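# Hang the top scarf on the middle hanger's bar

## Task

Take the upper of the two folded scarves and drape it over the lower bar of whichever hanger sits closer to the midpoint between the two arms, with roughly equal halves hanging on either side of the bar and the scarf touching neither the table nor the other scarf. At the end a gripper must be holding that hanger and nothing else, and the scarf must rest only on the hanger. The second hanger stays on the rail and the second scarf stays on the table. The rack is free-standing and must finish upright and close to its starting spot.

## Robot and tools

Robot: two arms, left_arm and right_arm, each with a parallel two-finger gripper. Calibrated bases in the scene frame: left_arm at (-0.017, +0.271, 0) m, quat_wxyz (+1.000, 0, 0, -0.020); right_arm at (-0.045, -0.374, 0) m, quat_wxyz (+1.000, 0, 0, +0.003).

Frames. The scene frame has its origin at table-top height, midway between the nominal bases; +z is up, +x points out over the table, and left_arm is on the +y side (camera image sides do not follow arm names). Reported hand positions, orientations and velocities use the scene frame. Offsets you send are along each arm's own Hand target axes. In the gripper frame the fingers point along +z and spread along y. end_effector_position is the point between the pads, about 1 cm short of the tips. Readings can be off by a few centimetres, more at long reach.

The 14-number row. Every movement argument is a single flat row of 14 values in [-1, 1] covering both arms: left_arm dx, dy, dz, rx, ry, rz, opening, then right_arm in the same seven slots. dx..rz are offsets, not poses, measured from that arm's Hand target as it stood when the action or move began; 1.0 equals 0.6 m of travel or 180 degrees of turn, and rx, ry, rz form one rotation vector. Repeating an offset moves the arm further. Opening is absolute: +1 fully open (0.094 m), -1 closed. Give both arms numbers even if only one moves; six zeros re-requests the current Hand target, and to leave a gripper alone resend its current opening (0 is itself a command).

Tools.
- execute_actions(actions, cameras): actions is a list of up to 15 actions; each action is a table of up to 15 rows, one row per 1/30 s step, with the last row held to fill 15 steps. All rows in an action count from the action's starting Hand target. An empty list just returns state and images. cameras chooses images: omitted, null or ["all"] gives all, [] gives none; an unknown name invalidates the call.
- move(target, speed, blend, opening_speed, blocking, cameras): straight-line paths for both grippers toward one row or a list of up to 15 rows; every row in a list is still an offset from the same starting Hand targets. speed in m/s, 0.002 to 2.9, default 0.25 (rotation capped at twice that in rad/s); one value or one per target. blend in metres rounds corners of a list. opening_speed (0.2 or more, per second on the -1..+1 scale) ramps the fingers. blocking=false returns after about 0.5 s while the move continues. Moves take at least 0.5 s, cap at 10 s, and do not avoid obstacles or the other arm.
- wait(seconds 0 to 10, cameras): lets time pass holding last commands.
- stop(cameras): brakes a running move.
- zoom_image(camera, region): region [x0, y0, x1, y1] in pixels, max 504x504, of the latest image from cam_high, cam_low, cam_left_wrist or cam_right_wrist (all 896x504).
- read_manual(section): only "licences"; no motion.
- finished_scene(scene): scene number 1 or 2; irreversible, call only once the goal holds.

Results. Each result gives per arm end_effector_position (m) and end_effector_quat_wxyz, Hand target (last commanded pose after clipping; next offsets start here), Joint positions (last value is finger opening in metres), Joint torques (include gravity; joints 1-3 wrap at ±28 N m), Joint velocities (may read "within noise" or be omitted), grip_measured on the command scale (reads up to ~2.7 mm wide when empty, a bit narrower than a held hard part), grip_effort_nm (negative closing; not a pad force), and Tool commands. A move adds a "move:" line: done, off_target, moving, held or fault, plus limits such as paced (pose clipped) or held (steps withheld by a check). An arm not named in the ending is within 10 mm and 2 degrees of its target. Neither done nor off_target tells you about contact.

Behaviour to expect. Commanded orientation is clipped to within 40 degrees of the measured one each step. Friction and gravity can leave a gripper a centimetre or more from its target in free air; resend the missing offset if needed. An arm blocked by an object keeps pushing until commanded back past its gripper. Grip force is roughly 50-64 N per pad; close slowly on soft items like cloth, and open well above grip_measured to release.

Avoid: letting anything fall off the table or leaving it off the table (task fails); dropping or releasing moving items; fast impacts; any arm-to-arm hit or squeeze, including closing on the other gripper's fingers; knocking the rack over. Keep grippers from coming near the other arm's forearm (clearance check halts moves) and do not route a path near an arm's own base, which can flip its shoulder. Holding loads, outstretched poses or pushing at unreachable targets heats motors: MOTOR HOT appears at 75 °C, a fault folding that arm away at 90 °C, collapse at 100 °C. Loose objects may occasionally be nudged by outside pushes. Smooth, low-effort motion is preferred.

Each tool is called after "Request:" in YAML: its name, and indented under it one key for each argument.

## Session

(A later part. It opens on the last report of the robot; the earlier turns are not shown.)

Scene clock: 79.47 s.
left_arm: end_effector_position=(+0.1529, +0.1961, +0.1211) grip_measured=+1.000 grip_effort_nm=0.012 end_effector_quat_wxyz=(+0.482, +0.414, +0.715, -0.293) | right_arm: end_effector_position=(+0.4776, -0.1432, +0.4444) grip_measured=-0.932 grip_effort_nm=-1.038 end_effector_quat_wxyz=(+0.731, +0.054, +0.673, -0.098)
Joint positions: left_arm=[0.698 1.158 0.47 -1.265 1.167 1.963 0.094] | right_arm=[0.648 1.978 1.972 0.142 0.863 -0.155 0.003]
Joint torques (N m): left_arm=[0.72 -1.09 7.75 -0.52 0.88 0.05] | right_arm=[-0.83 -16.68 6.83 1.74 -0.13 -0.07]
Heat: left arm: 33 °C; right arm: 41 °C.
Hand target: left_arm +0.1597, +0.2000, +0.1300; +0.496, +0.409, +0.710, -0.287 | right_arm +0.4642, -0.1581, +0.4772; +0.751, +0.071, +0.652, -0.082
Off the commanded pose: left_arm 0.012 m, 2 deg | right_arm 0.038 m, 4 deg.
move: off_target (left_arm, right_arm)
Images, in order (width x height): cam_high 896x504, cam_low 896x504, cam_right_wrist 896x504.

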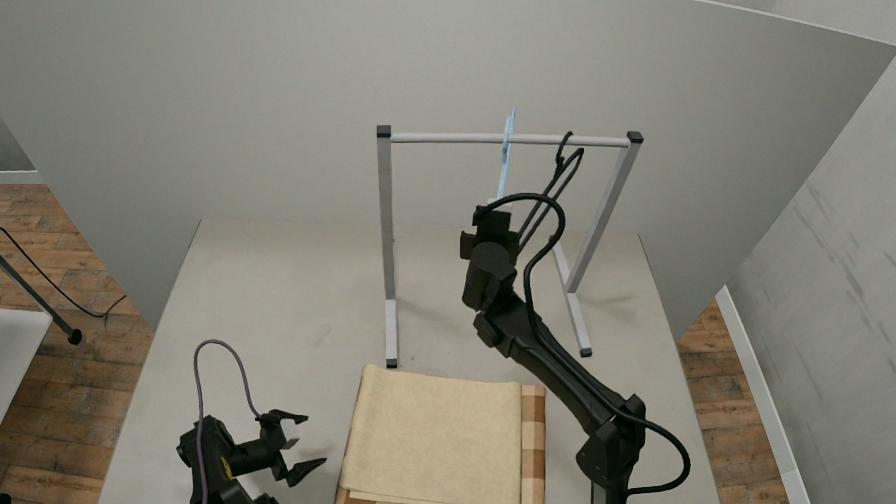

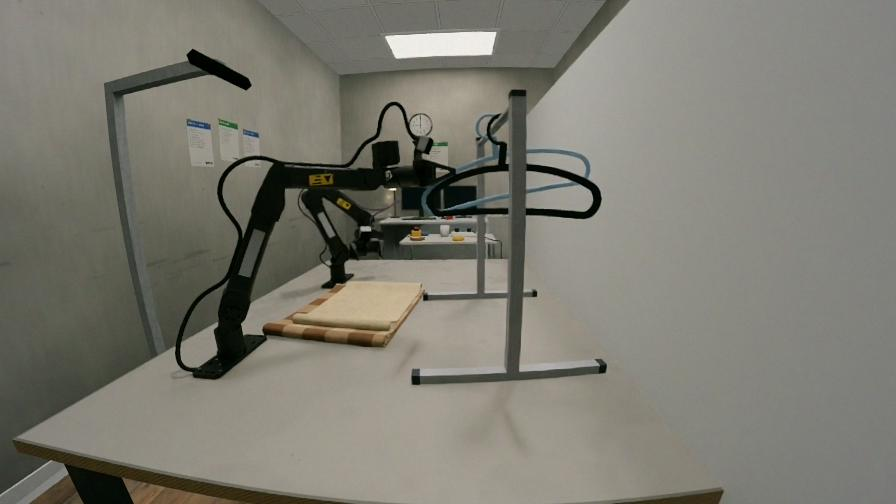

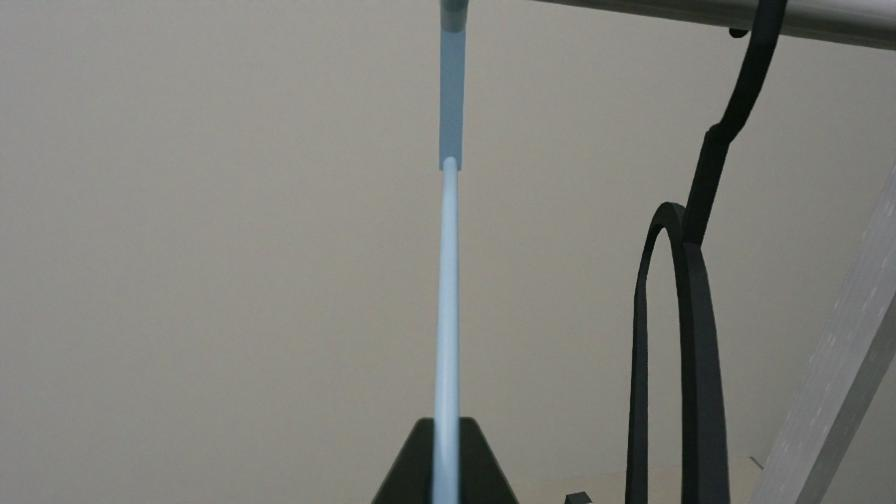

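Request:
move:
  target: [0,0,0,0,0,0,1,-0.0238,-0.0037,-0.0132,0,0,0,-0.95]
  speed: 0.06
  cameras: ["cam_right_wrist","cam_high","cam_low"]

Request:
zoom_image:
  camera: "cam_low"
  region: [400, 85, 600, 225]

Scene clock: 81.30 s.
left_arm: end_effector_position=(+0.1529, +0.1961, +0.1211) grip_measured=+1.000 grip_effort_nm=0.012 end_effector_quat_wxyz=(+0.482, +0.414, +0.715, -0.293) | right_arm: end_effector_position=(+0.4736, -0.1462, +0.4484) grip_measured=-0.932 grip_effort_nm=-1.053 end_effector_quat_wxyz=(+0.728, +0.050, +0.676, -0.102)
Joint positions: left_arm=[0.698 1.158 0.47 -1.265 1.167 1.963 0.094] | right_arm=[0.648 1.961 1.972 0.113 0.863 -0.16 0.003]
Joint torques (N m): left_arm=[0.72 -1.11 7.75 -0.52 0.88 0.05] | right_arm=[0.38 -16.7 8.84 1.61 0 -0.08]
Heat: left arm: 33 °C; right arm: 41 °C.
Hand target: left_arm +0.1597, +0.2000, +0.1300; +0.496, +0.409, +0.710, -0.287 | right_arm +0.4542, -0.1582, +0.4902; +0.750, +0.071, +0.652, -0.082
Off the commanded pose: left_arm 0.012 m, 2 deg | right_arm 0.048 m, 5 deg.
move: off_target (left_arm, right_arm)
Images, in order (width x height): cam_high 896x504, cam_low 896x504, cam_right_wrist 896x504.

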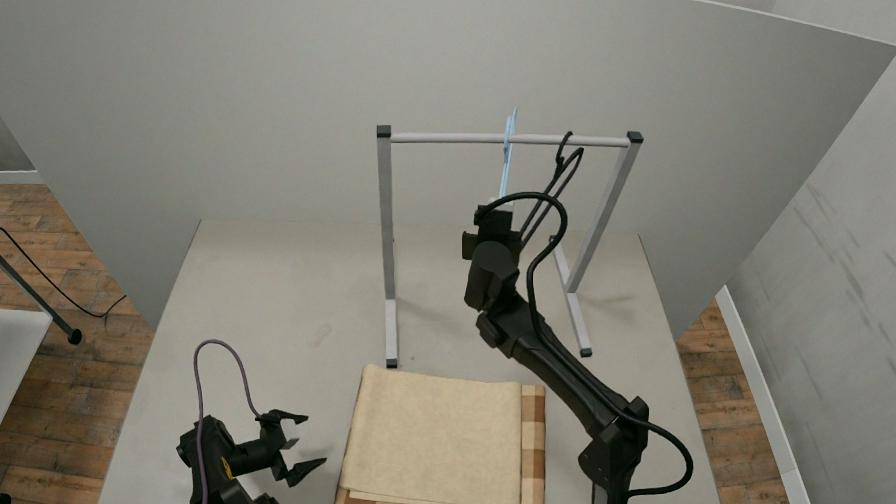

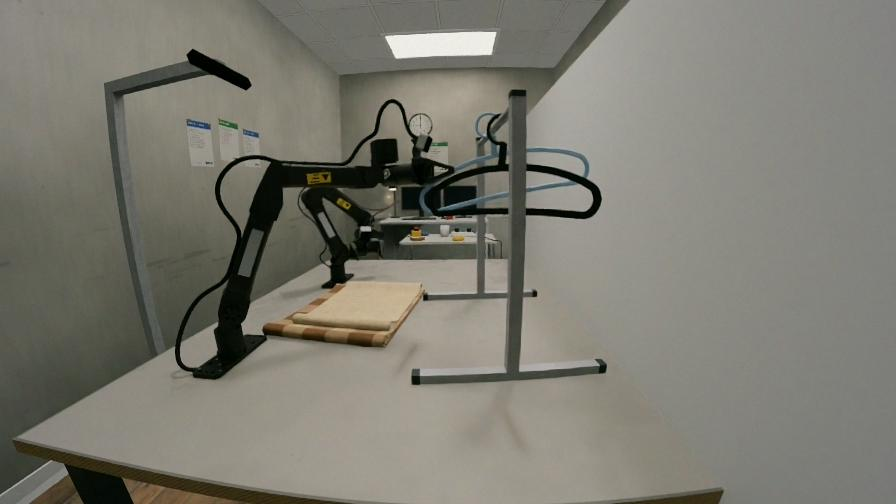

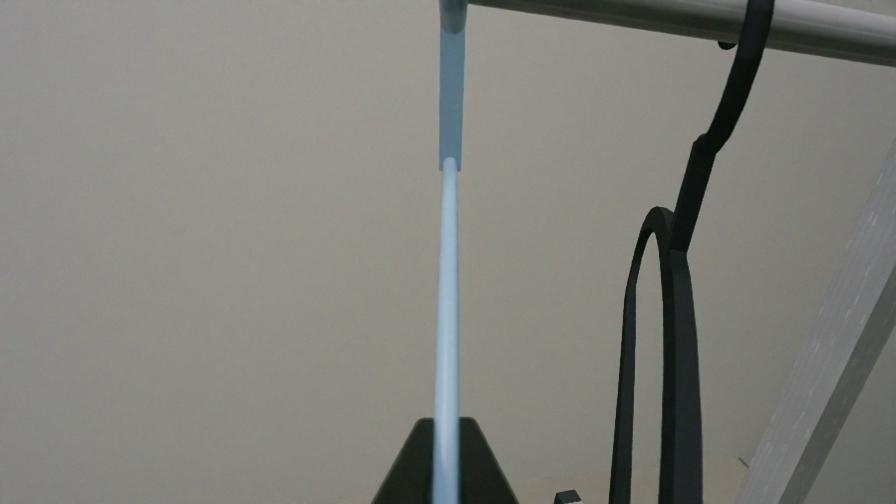

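Scaled by 2.520.

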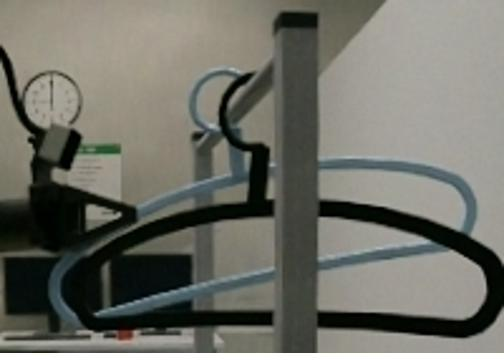

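Request:
move:
  target: [0,0,0,0,0,0,1,-0.026,0,-0.005,0,0,0,-0.95]
  speed: 0.04
  cameras: ["cam_right_wrist","cam_low"]

Request:
zoom_image:
  camera: "cam_low"
  region: [400, 85, 600, 225]

Scene clock: 83.83 s.
left_arm: end_effector_position=(+0.1529, +0.1961, +0.1211) grip_measured=+1.000 grip_effort_nm=0.007 end_effector_quat_wxyz=(+0.482, +0.414, +0.715, -0.293) | right_arm: end_effector_position=(+0.4704, -0.1466, +0.4502) grip_measured=-0.932 grip_effort_nm=-1.043 end_effector_quat_wxyz=(+0.721, +0.042, +0.683, -0.110)
Joint positions: left_arm=[0.698 1.158 0.47 -1.265 1.167 1.963 0.094] | right_arm=[0.652 1.955 1.992 0.06 0.868 -0.163 0.003]
Joint torques (N m): left_arm=[0.73 -1.11 7.75 -0.52 0.88 0.06] | right_arm=[0.87 -16.28 12.25 1.62 0.06 -0.08]
Heat: left arm: 33 °C; right arm: 42 °C.
Hand target: left_arm +0.1597, +0.2000, +0.1300; +0.496, +0.409, +0.710, -0.287 | right_arm +0.4491, -0.1570, +0.5053; +0.751, +0.071, +0.652, -0.082
Off the commanded pose: left_arm 0.012 m, 2 deg | right_arm 0.060 m, 7 deg.
move: off_target (left_arm, right_arm)
Images, in order (width x height): cam_low 896x504, cam_right_wrist 896x504.

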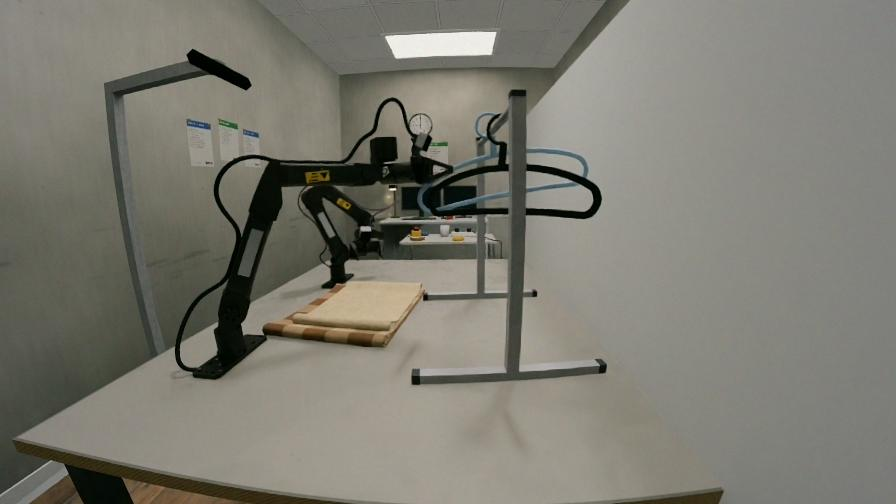

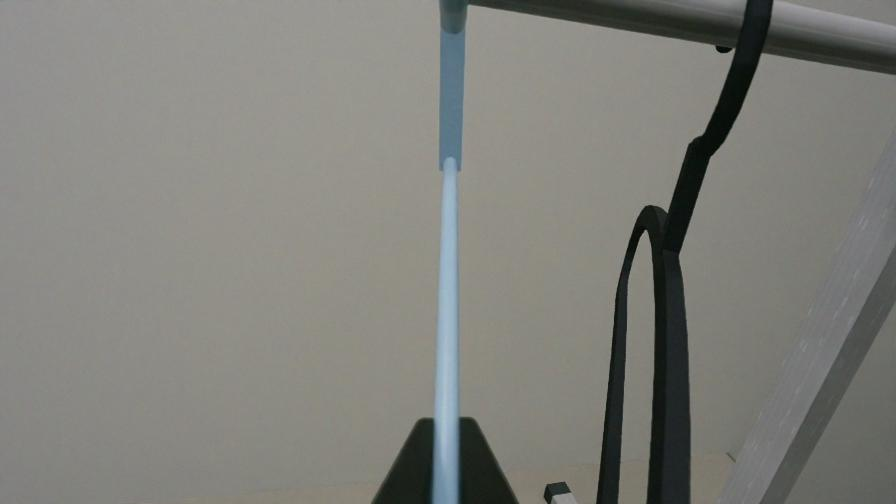

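Scaled by 2.520.

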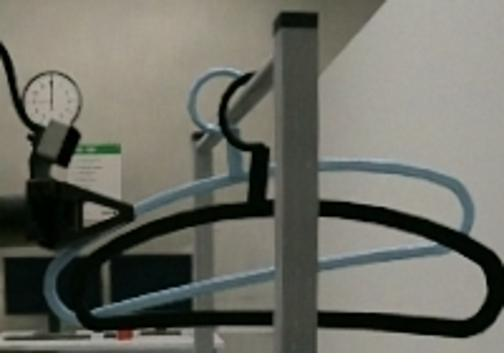

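Request:
move:
  target: [0,0,0,0,0,0,1,0.005,0,-0.087,0,0,0,-0.95]
  speed: 0.05

Request:
zoom_image:
  camera: "cam_low"
  region: [400, 85, 600, 225]

Scene clock: 86.90 s.
left_arm: end_effector_position=(+0.1529, +0.1961, +0.1211) grip_measured=+1.000 grip_effort_nm=0.012 end_effector_quat_wxyz=(+0.482, +0.414, +0.715, -0.293) | right_arm: end_effector_position=(+0.4141, -0.1351, +0.4725) grip_measured=-0.932 grip_effort_nm=-1.043 end_effector_quat_wxyz=(+0.737, +0.055, +0.667, -0.096)
Joint positions: left_arm=[0.698 1.158 0.47 -1.265 1.167 1.963 0.094] | right_arm=[0.761 1.817 1.842 0.161 0.97 -0.202 0.003]
Joint torques (N m): left_arm=[0.72 -1.11 7.75 -0.52 0.87 0.05] | right_arm=[0.55 -14.42 6.32 1.59 0 -0.08]
Heat: left arm: 33 °C; right arm: 43 °C.
Hand target: left_arm +0.1597, +0.2000, +0.1300; +0.496, +0.409, +0.710, -0.287 | right_arm +0.3990, -0.1460, +0.4951; +0.751, +0.071, +0.652, -0.082
Off the commanded pose: left_arm 0.012 m, 2 deg | right_arm 0.029 m, 3 deg.
move: off_target (left_arm, right_arm)

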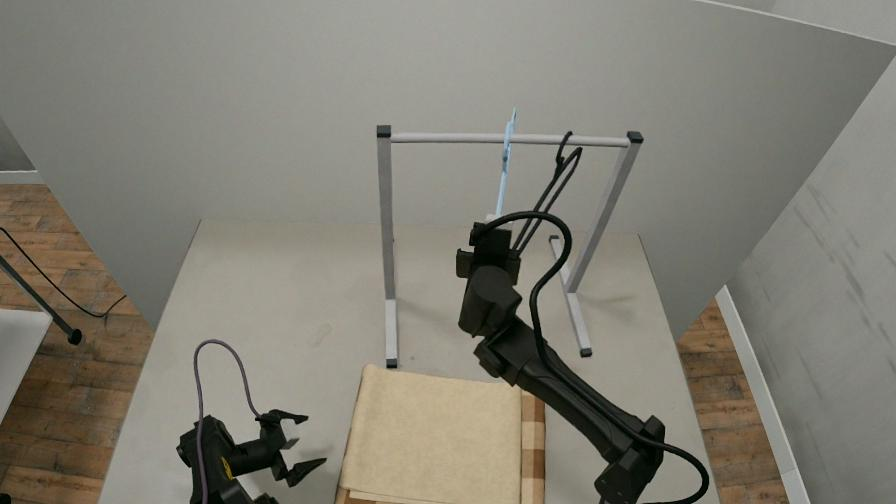

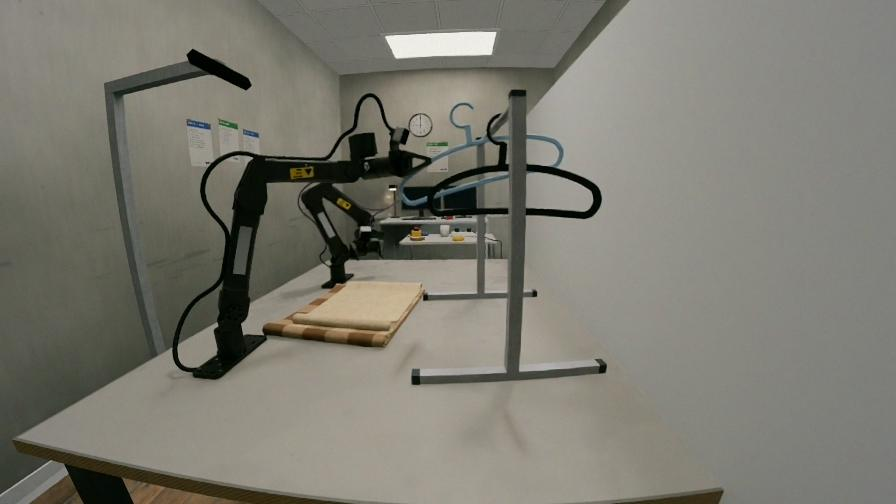

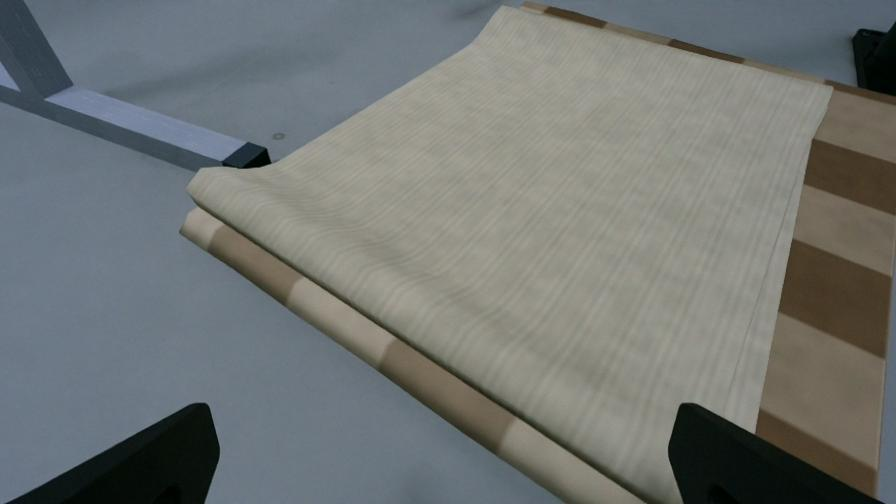

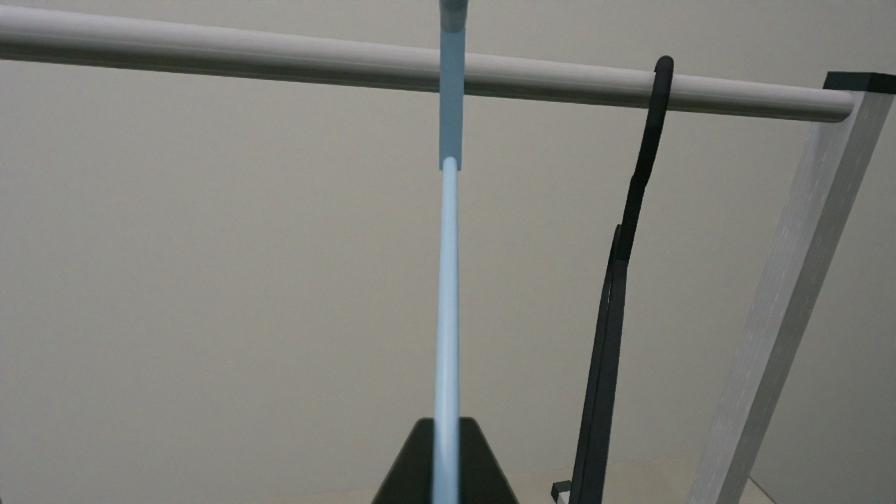

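Scaled by 2.520.

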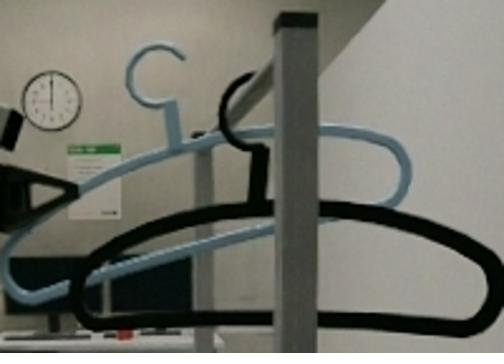

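Request:
move:
  target:
    - [0,0,0,0,0,0,1,-0.0142,-0.0357,-0.1608,0,0,0,-0.95]
    - [0,0,0,0,0,0,1,0.0303,-0.1107,-0.323,-0.1245,0.0442,0.0089,-0.95]
    - [0,0,0,0,0,0,1,0.0507,-0.2337,-0.4192,-0.302,0.0413,0.0214,-0.95]
  speed: 0.12
  blend: 0.02

Scene clock: 96.40 s.
left_arm: end_effector_position=(+0.1529, +0.1961, +0.1211) grip_measured=+1.000 grip_effort_nm=0.012 end_effector_quat_wxyz=(+0.482, +0.414, +0.715, -0.293) | right_arm: end_effector_position=(+0.1307, -0.2292, +0.4288) grip_measured=-0.932 grip_effort_nm=-1.048 end_effector_quat_wxyz=(+0.655, -0.256, +0.666, +0.250)
Joint positions: left_arm=[0.698 1.158 0.47 -1.265 1.167 1.963 0.094] | right_arm=[0.517 0.561 1.082 -0.537 -0.209 -0.006 0.003]
Joint torques (N m): left_arm=[0.73 -1.1 7.75 -0.52 0.88 0.06] | right_arm=[-0.72 0.79 5.07 1.9 -0.11 0.04]
Heat: left arm: 33 °C; right arm: 41 °C.
Hand target: left_arm +0.1597, +0.2000, +0.1300; +0.496, +0.409, +0.710, -0.287 | right_arm +0.1297, -0.2299, +0.4296; +0.660, -0.253, +0.660, +0.253
Off the commanded pose: left_arm 0.012 m, 2 deg | right_arm 0.002 m, 1 deg.
move: off_target (left_arm)

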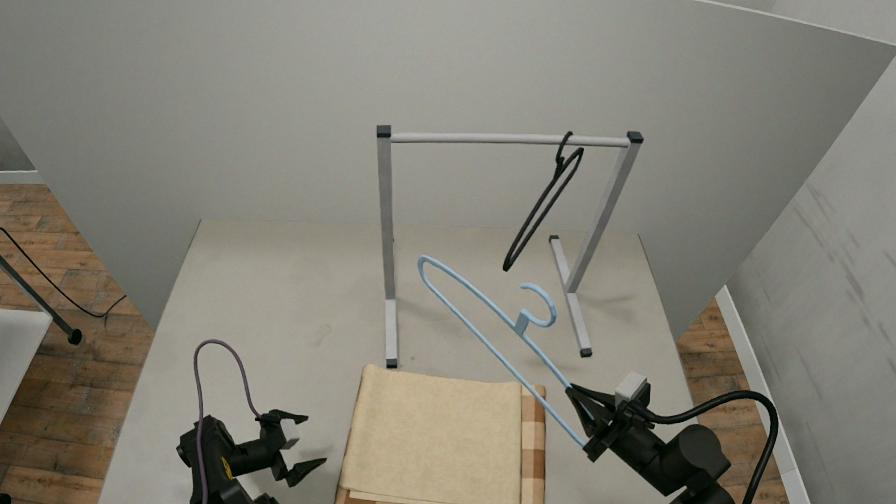

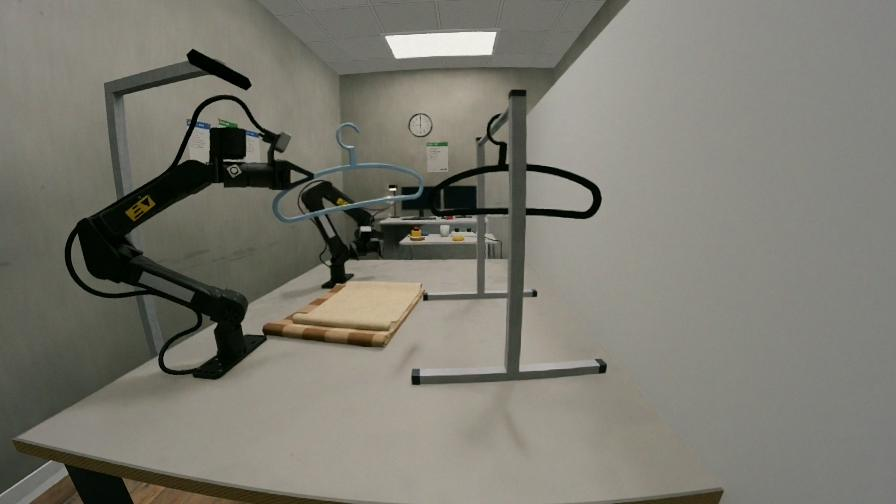

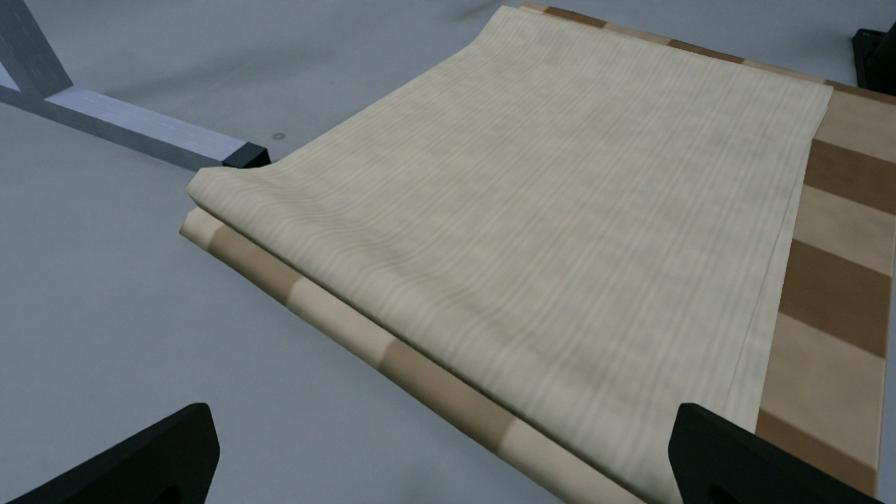

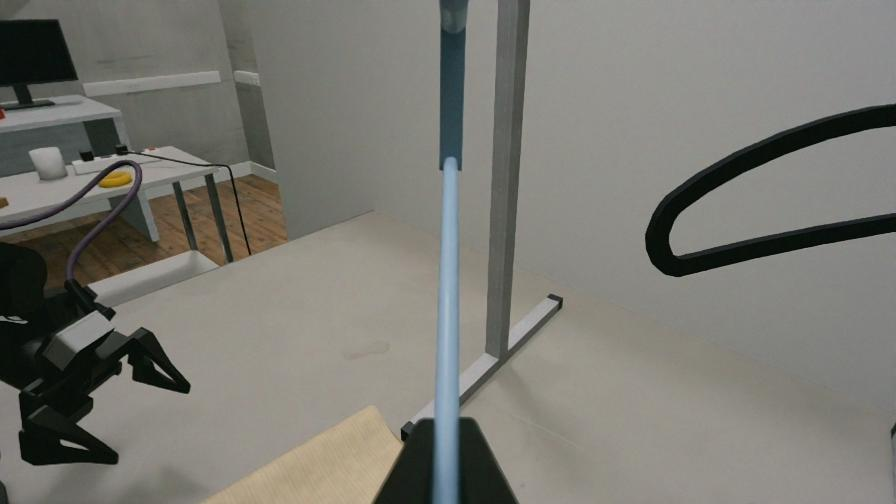

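Request:
move:
  target: [0.0315,0.0548,0.0452,0.0207,0.0202,-0.4897,-0.04,0,0,0,0,0,0,-0.95]
  speed: 0.2

Scene clock: 104.13 s.
left_arm: end_effector_position=(+0.1904, +0.1996, +0.0953) grip_measured=-0.038 grip_effort_nm=-0.076 end_effector_quat_wxyz=(+0.109, -0.187, +0.804, -0.554) | right_arm: end_effector_position=(+0.1305, -0.2290, +0.4288) grip_measured=-0.932 grip_effort_nm=-1.043 end_effector_quat_wxyz=(+0.655, -0.256, +0.665, +0.250)
Joint positions: left_arm=[0.558 1.401 0.521 -0.93 1.188 0.223 0.045] | right_arm=[0.517 0.561 1.082 -0.537 -0.21 -0.006 0.003]
Joint torques (N m): left_arm=[-0.59 -3.81 6.68 -0.1 0.91 -0.05] | right_arm=[-0.76 0.79 5.05 1.9 -0.08 0.04]
Heat: left arm: 33 °C; right arm: 38 °C.
Hand target: left_arm +0.1976, +0.1999, +0.1029; +0.124, -0.177, +0.800, -0.560 | right_arm +0.1297, -0.2299, +0.4296; +0.660, -0.253, +0.660, +0.253
Off the commanded pose: left_arm 0.010 m, 2 deg | right_arm 0.002 m, 1 deg.
move: done

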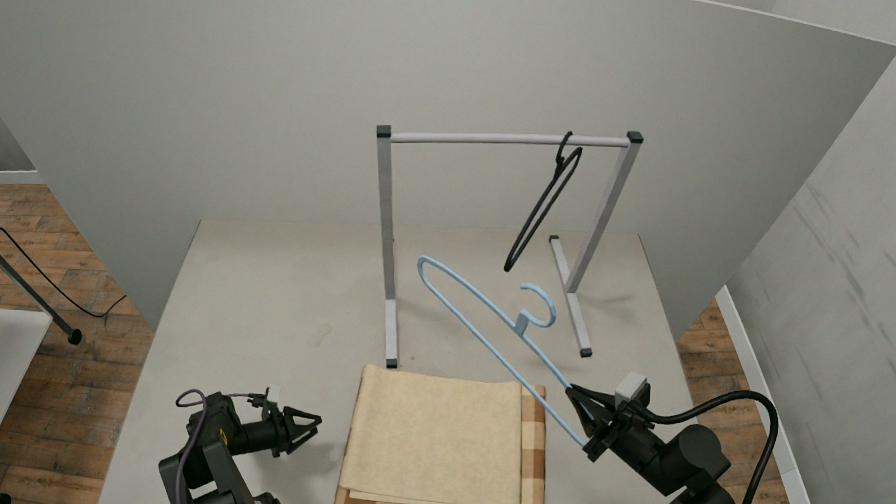

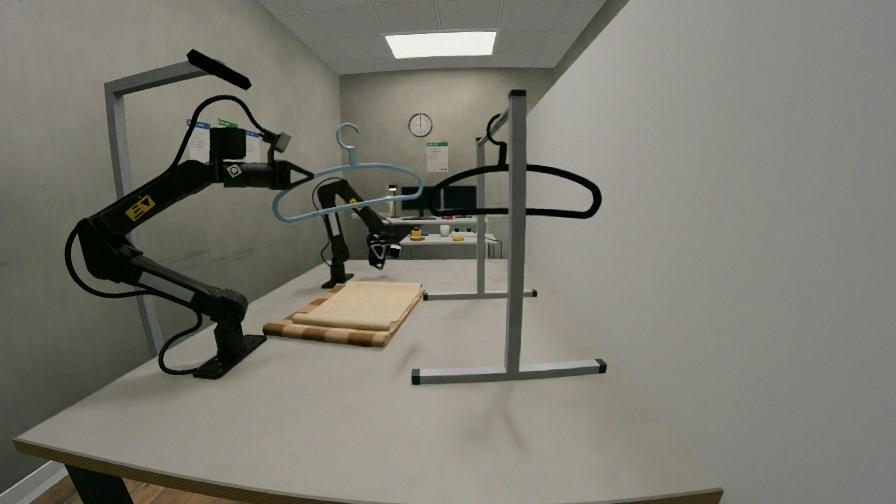

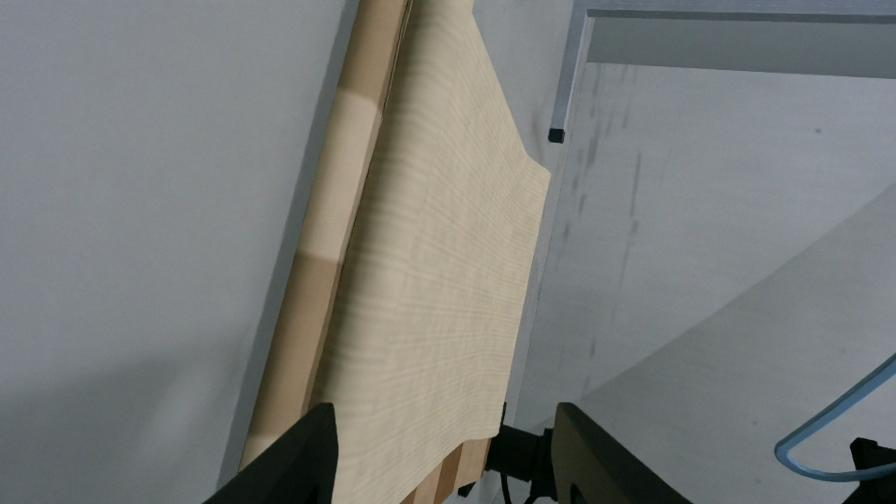

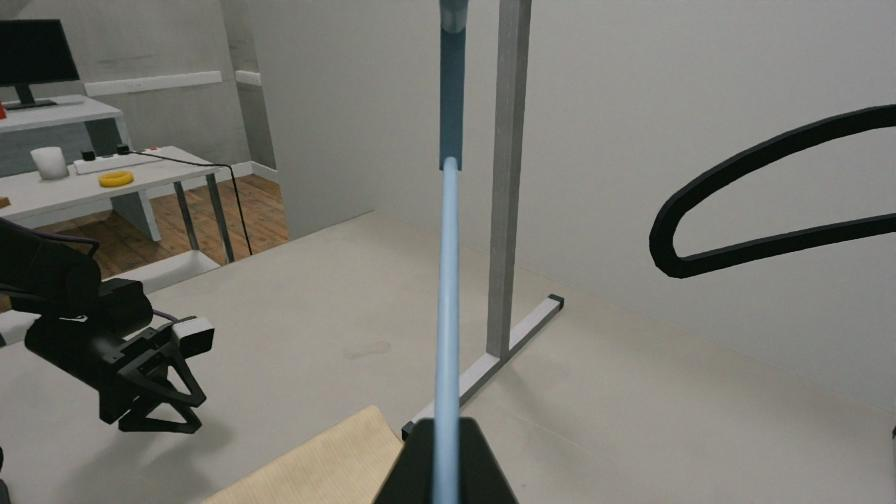

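Request:
zoom_image:
  camera: "cam_left_wrist"
  region: [230, 0, 560, 330]

Scaled by 1.527.

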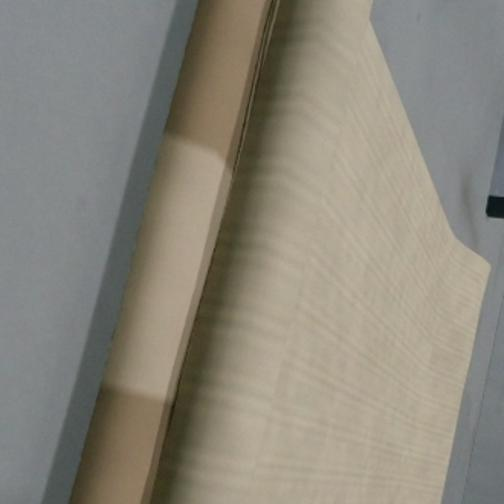

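Request:
move:
  target: [0,0.0333,0.1253,0,0,0,-0.04,0,0,0,0,0,0,-0.95]
  speed: 0.12
  cameras: ["cam_left_wrist","cam_low","cam_high"]

Request:
zoom_image:
  camera: "cam_left_wrist"
  region: [230, 260, 600, 504]

Scene clock: 109.17 s.
left_arm: end_effector_position=(+0.2292, +0.1441, +0.0601) grip_measured=-0.038 grip_effort_nm=-0.076 end_effector_quat_wxyz=(+0.127, -0.177, +0.799, -0.561) | right_arm: end_effector_position=(+0.1305, -0.2289, +0.4288) grip_measured=-0.932 grip_effort_nm=-1.043 end_effector_quat_wxyz=(+0.655, -0.256, +0.665, +0.250)
Joint positions: left_arm=[0.178 1.441 0.247 0.314 1.116 -0.74 0.045] | right_arm=[0.517 0.561 1.082 -0.537 -0.211 -0.006 0.003]
Joint torques (N m): left_arm=[-0.59 -4.49 3.78 1.08 0.43 -0.03] | right_arm=[-0.77 0.79 5.05 1.9 -0.08 0.05]
Heat: left arm: 32 °C; right arm: 37 °C.
Hand target: left_arm +0.2246, +0.1421, +0.0584; +0.124, -0.177, +0.800, -0.560 | right_arm +0.1297, -0.2299, +0.4297; +0.660, -0.253, +0.660, +0.253
Off the commanded pose: left_arm 0.005 m, 0 deg | right_arm 0.002 m, 1 deg.
move: done
Images, in order (width x height): cam_high 896x504, cam_low 896x504, cam_left_wrist 896x504.

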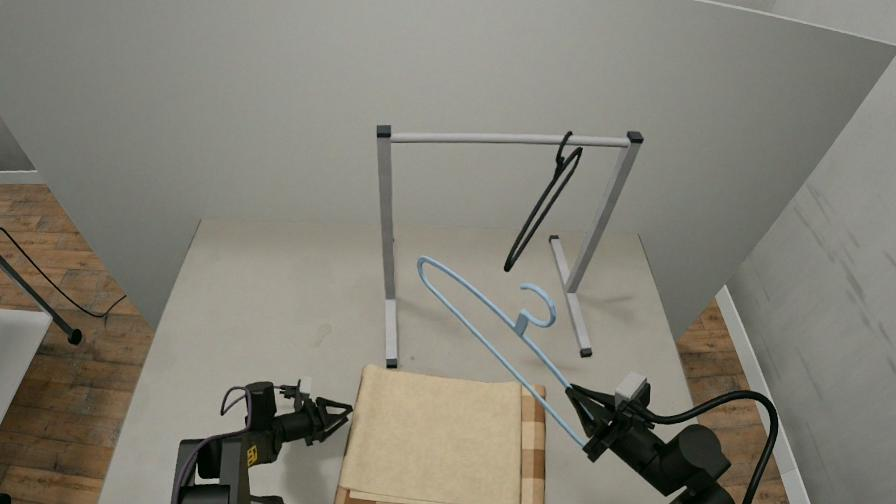

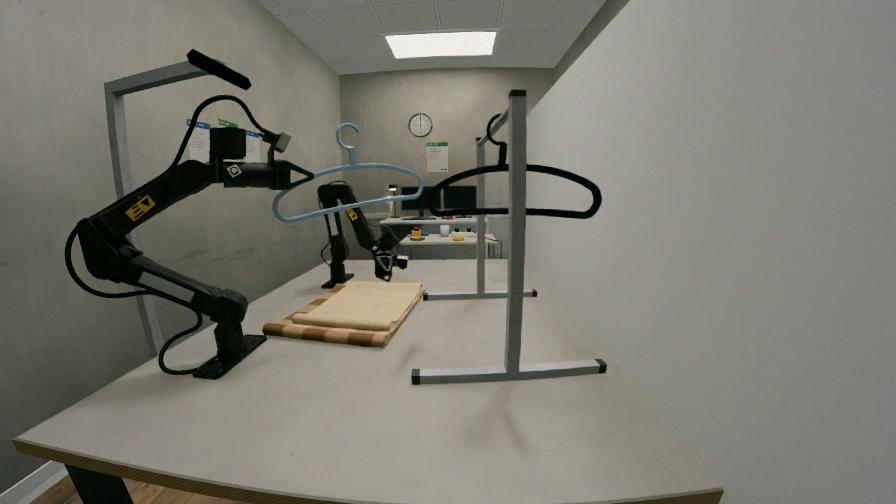

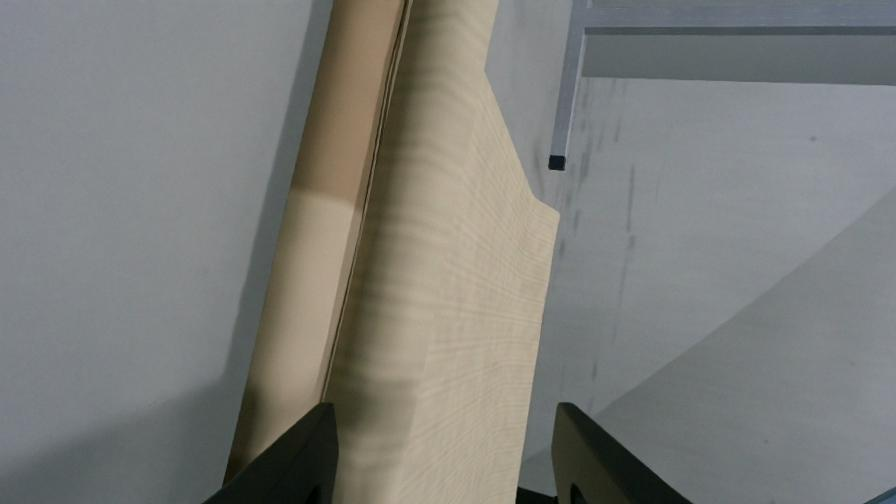

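Scaled by 1.362.

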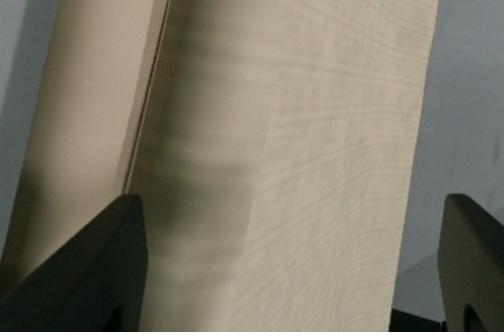

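Request:
execute_actions:
  actions: []

Scene clock: 111.47 s.
left_arm: end_effector_position=(+0.2293, +0.1441, +0.0602) grip_measured=-0.038 grip_effort_nm=-0.076 end_effector_quat_wxyz=(+0.127, -0.177, +0.799, -0.561) | right_arm: end_effector_position=(+0.1305, -0.2289, +0.4288) grip_measured=-0.932 grip_effort_nm=-1.038 end_effector_quat_wxyz=(+0.655, -0.256, +0.665, +0.250)
Joint positions: left_arm=[0.178 1.441 0.247 0.315 1.116 -0.741 0.045] | right_arm=[0.517 0.561 1.082 -0.537 -0.211 -0.006 0.003]
Joint velocities: within noise
Joint torques (N m): left_arm=[-0.61 -4.51 3.78 1.07 0.44 -0.04] | right_arm=[-0.77 0.8 5.07 1.9 -0.08 0.04]
Heat: left arm: 31 °C; right arm: 36 °C.
Hand target: left_arm +0.2246, +0.1421, +0.0585; +0.124, -0.177, +0.800, -0.560 | right_arm +0.1297, -0.2299, +0.4297; +0.660, -0.253, +0.660, +0.253
Tool commands: left_gripper/opening=-0.04 right_gripper/opening=-0.95
Off the commanded pose: left_arm 0.005 m, 0 deg | right_arm 0.002 m, 1 deg.

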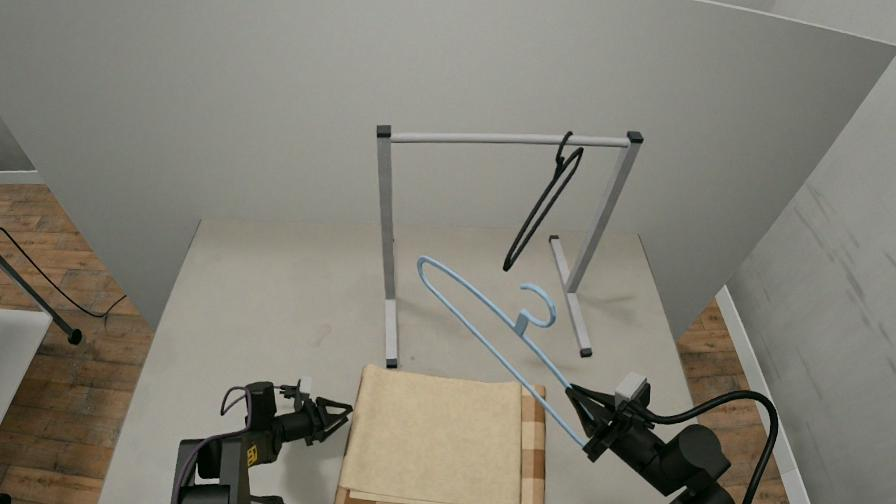

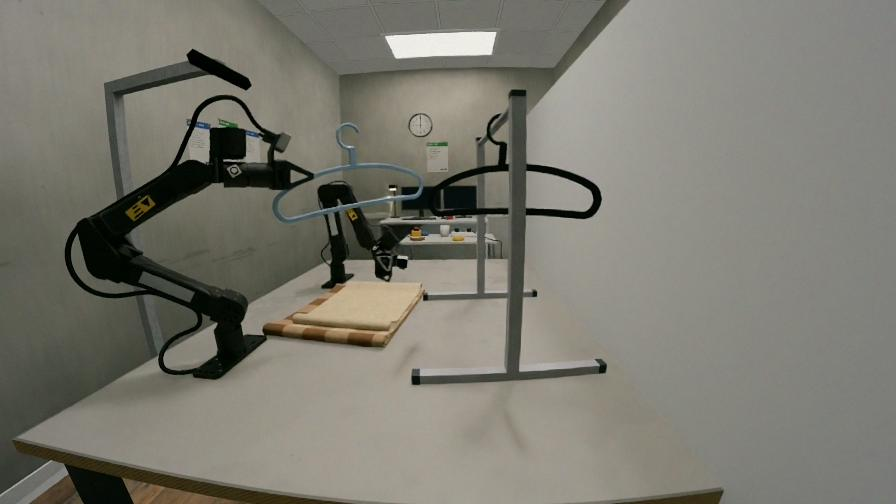

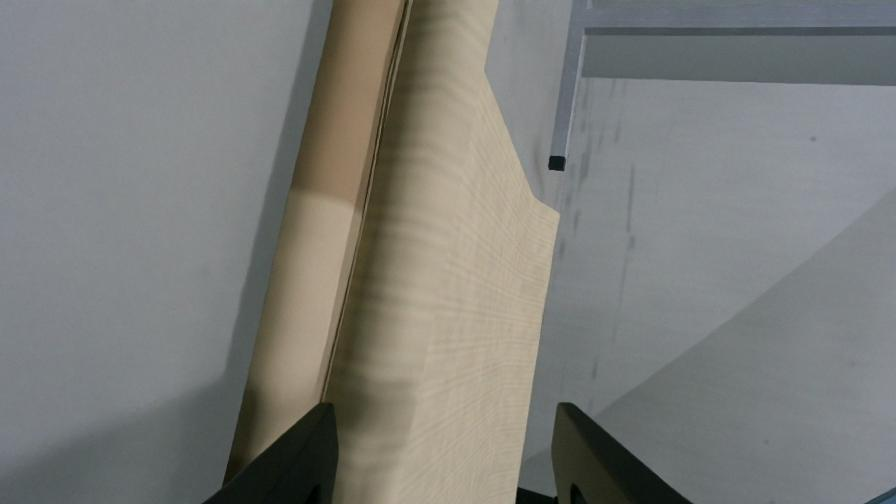

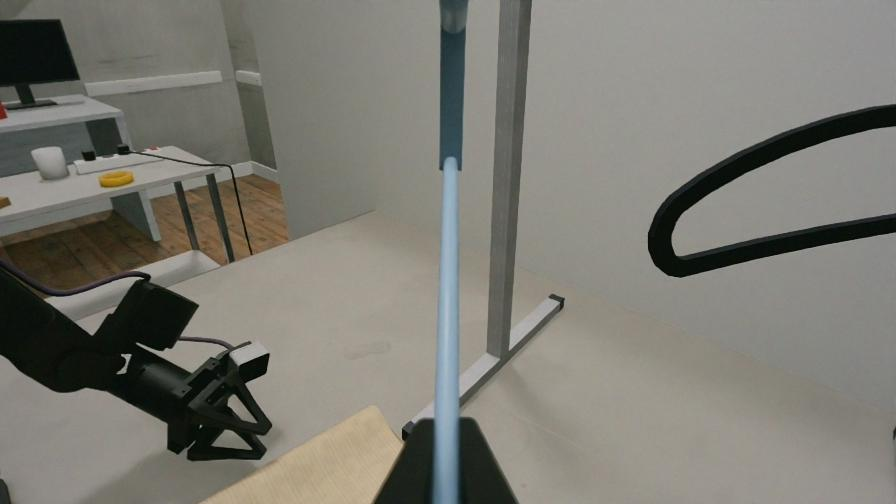

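Request:
move:
  target: [0,0.0155,0.0055,0,0,0,-0.04,0,0,0,0,0,0,-0.95]
  speed: 0.05
  cameras: ["cam_left_wrist"]

Request:
zoom_image:
  camera: "cam_left_wrist"
  region: [200, 280, 500, 504]

Scene clock: 113.07 s.
left_arm: end_effector_position=(+0.2303, +0.1443, +0.0540) grip_measured=-0.038 grip_effort_nm=-0.066 end_effector_quat_wxyz=(+0.134, -0.172, +0.798, -0.561) | right_arm: end_effector_position=(+0.1305, -0.2289, +0.4288) grip_measured=-0.932 grip_effort_nm=-1.048 end_effector_quat_wxyz=(+0.655, -0.256, +0.665, +0.250)
Joint positions: left_arm=[0.178 1.49 0.23 0.399 1.115 -0.741 0.045] | right_arm=[0.517 0.561 1.082 -0.537 -0.211 -0.006 0.003]
Joint torques (N m): left_arm=[-0.58 -3.1 3.52 1.07 0.43 -0.04] | right_arm=[-0.77 0.79 5.05 1.91 -0.08 0.04]
Heat: left arm: 31 °C; right arm: 36 °C.
Hand target: left_arm +0.2245, +0.1422, +0.0486; +0.124, -0.177, +0.800, -0.560 | right_arm +0.1297, -0.2299, +0.4297; +0.660, -0.253, +0.660, +0.253
Off the commanded pose: left_arm 0.008 m, 1 deg | right_arm 0.002 m, 1 deg.
move: done

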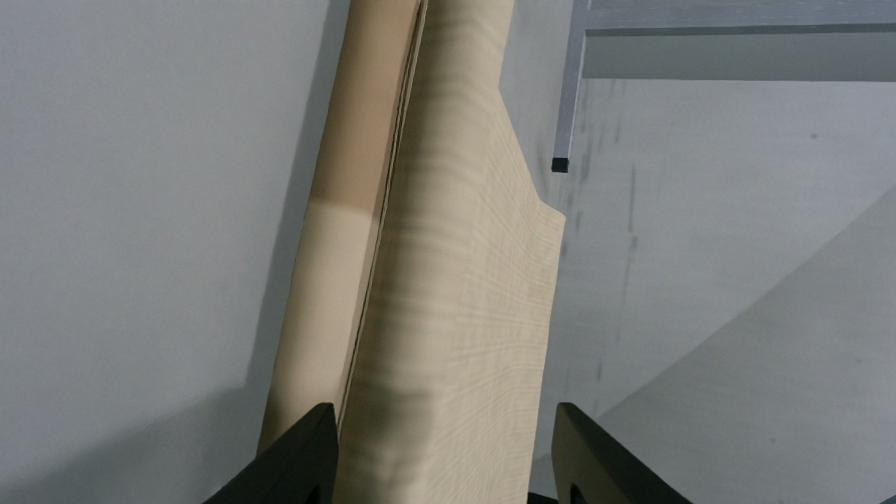

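Scaled by 1.680.

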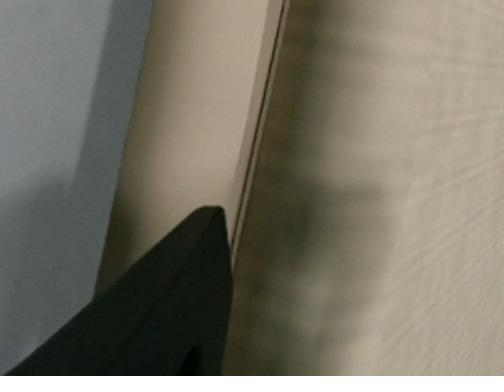

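Request:
move:
  target: [0.0377,0.0092,-0.0154,0,0,0,-0.04,0,0,0,0,0,0,-0.95]
  speed: 0.05
  cameras: ["cam_left_wrist"]

Request:
zoom_image:
  camera: "cam_left_wrist"
  region: [200, 280, 500, 504]

Scene clock: 117.67 s.
left_arm: end_effector_position=(+0.2048, +0.1418, +0.0474) grip_measured=-0.038 grip_effort_nm=-0.076 end_effector_quat_wxyz=(+0.127, -0.176, +0.800, -0.559) | right_arm: end_effector_position=(+0.1305, -0.2289, +0.4288) grip_measured=-0.932 grip_effort_nm=-1.043 end_effector_quat_wxyz=(+0.655, -0.256, +0.665, +0.250)
Joint positions: left_arm=[0.183 1.41 0.143 0.373 1.115 -0.723 0.045] | right_arm=[0.517 0.561 1.082 -0.537 -0.211 -0.006 0.003]
Joint torques (N m): left_arm=[0.68 -4.03 3.64 0.86 0.57 0.12] | right_arm=[-0.8 0.79 5.05 1.9 -0.08 0.04]
Heat: left arm: 30 °C; right arm: 35 °C.
Hand target: left_arm +0.1996, +0.1422, +0.0466; +0.124, -0.177, +0.800, -0.560 | right_arm +0.1297, -0.2299, +0.4297; +0.660, -0.253, +0.660, +0.253
Off the commanded pose: left_arm 0.005 m, 0 deg | right_arm 0.002 m, 1 deg.
move: done

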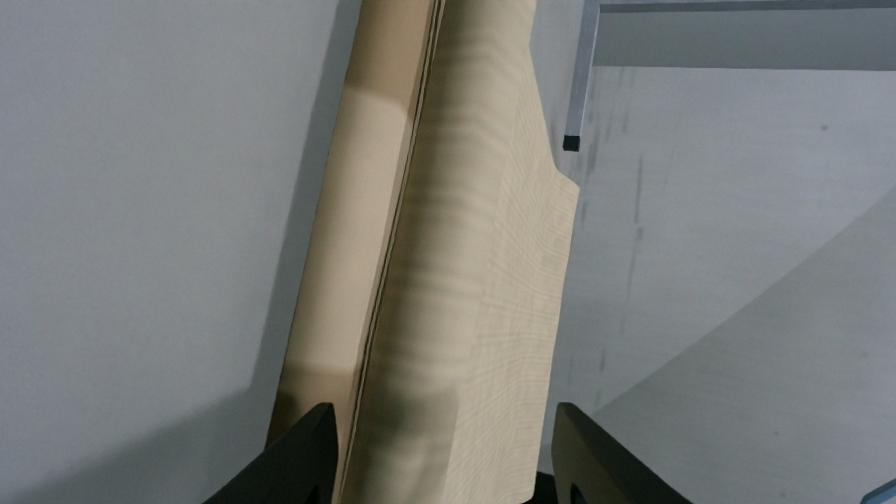

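Scaled by 1.680.

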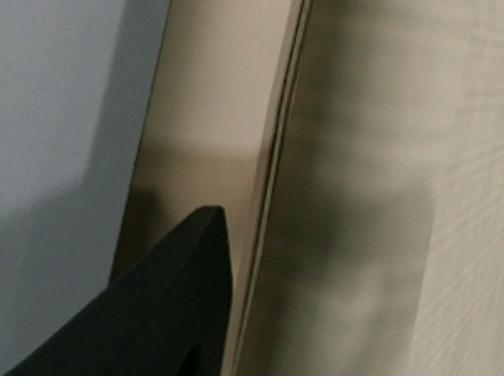

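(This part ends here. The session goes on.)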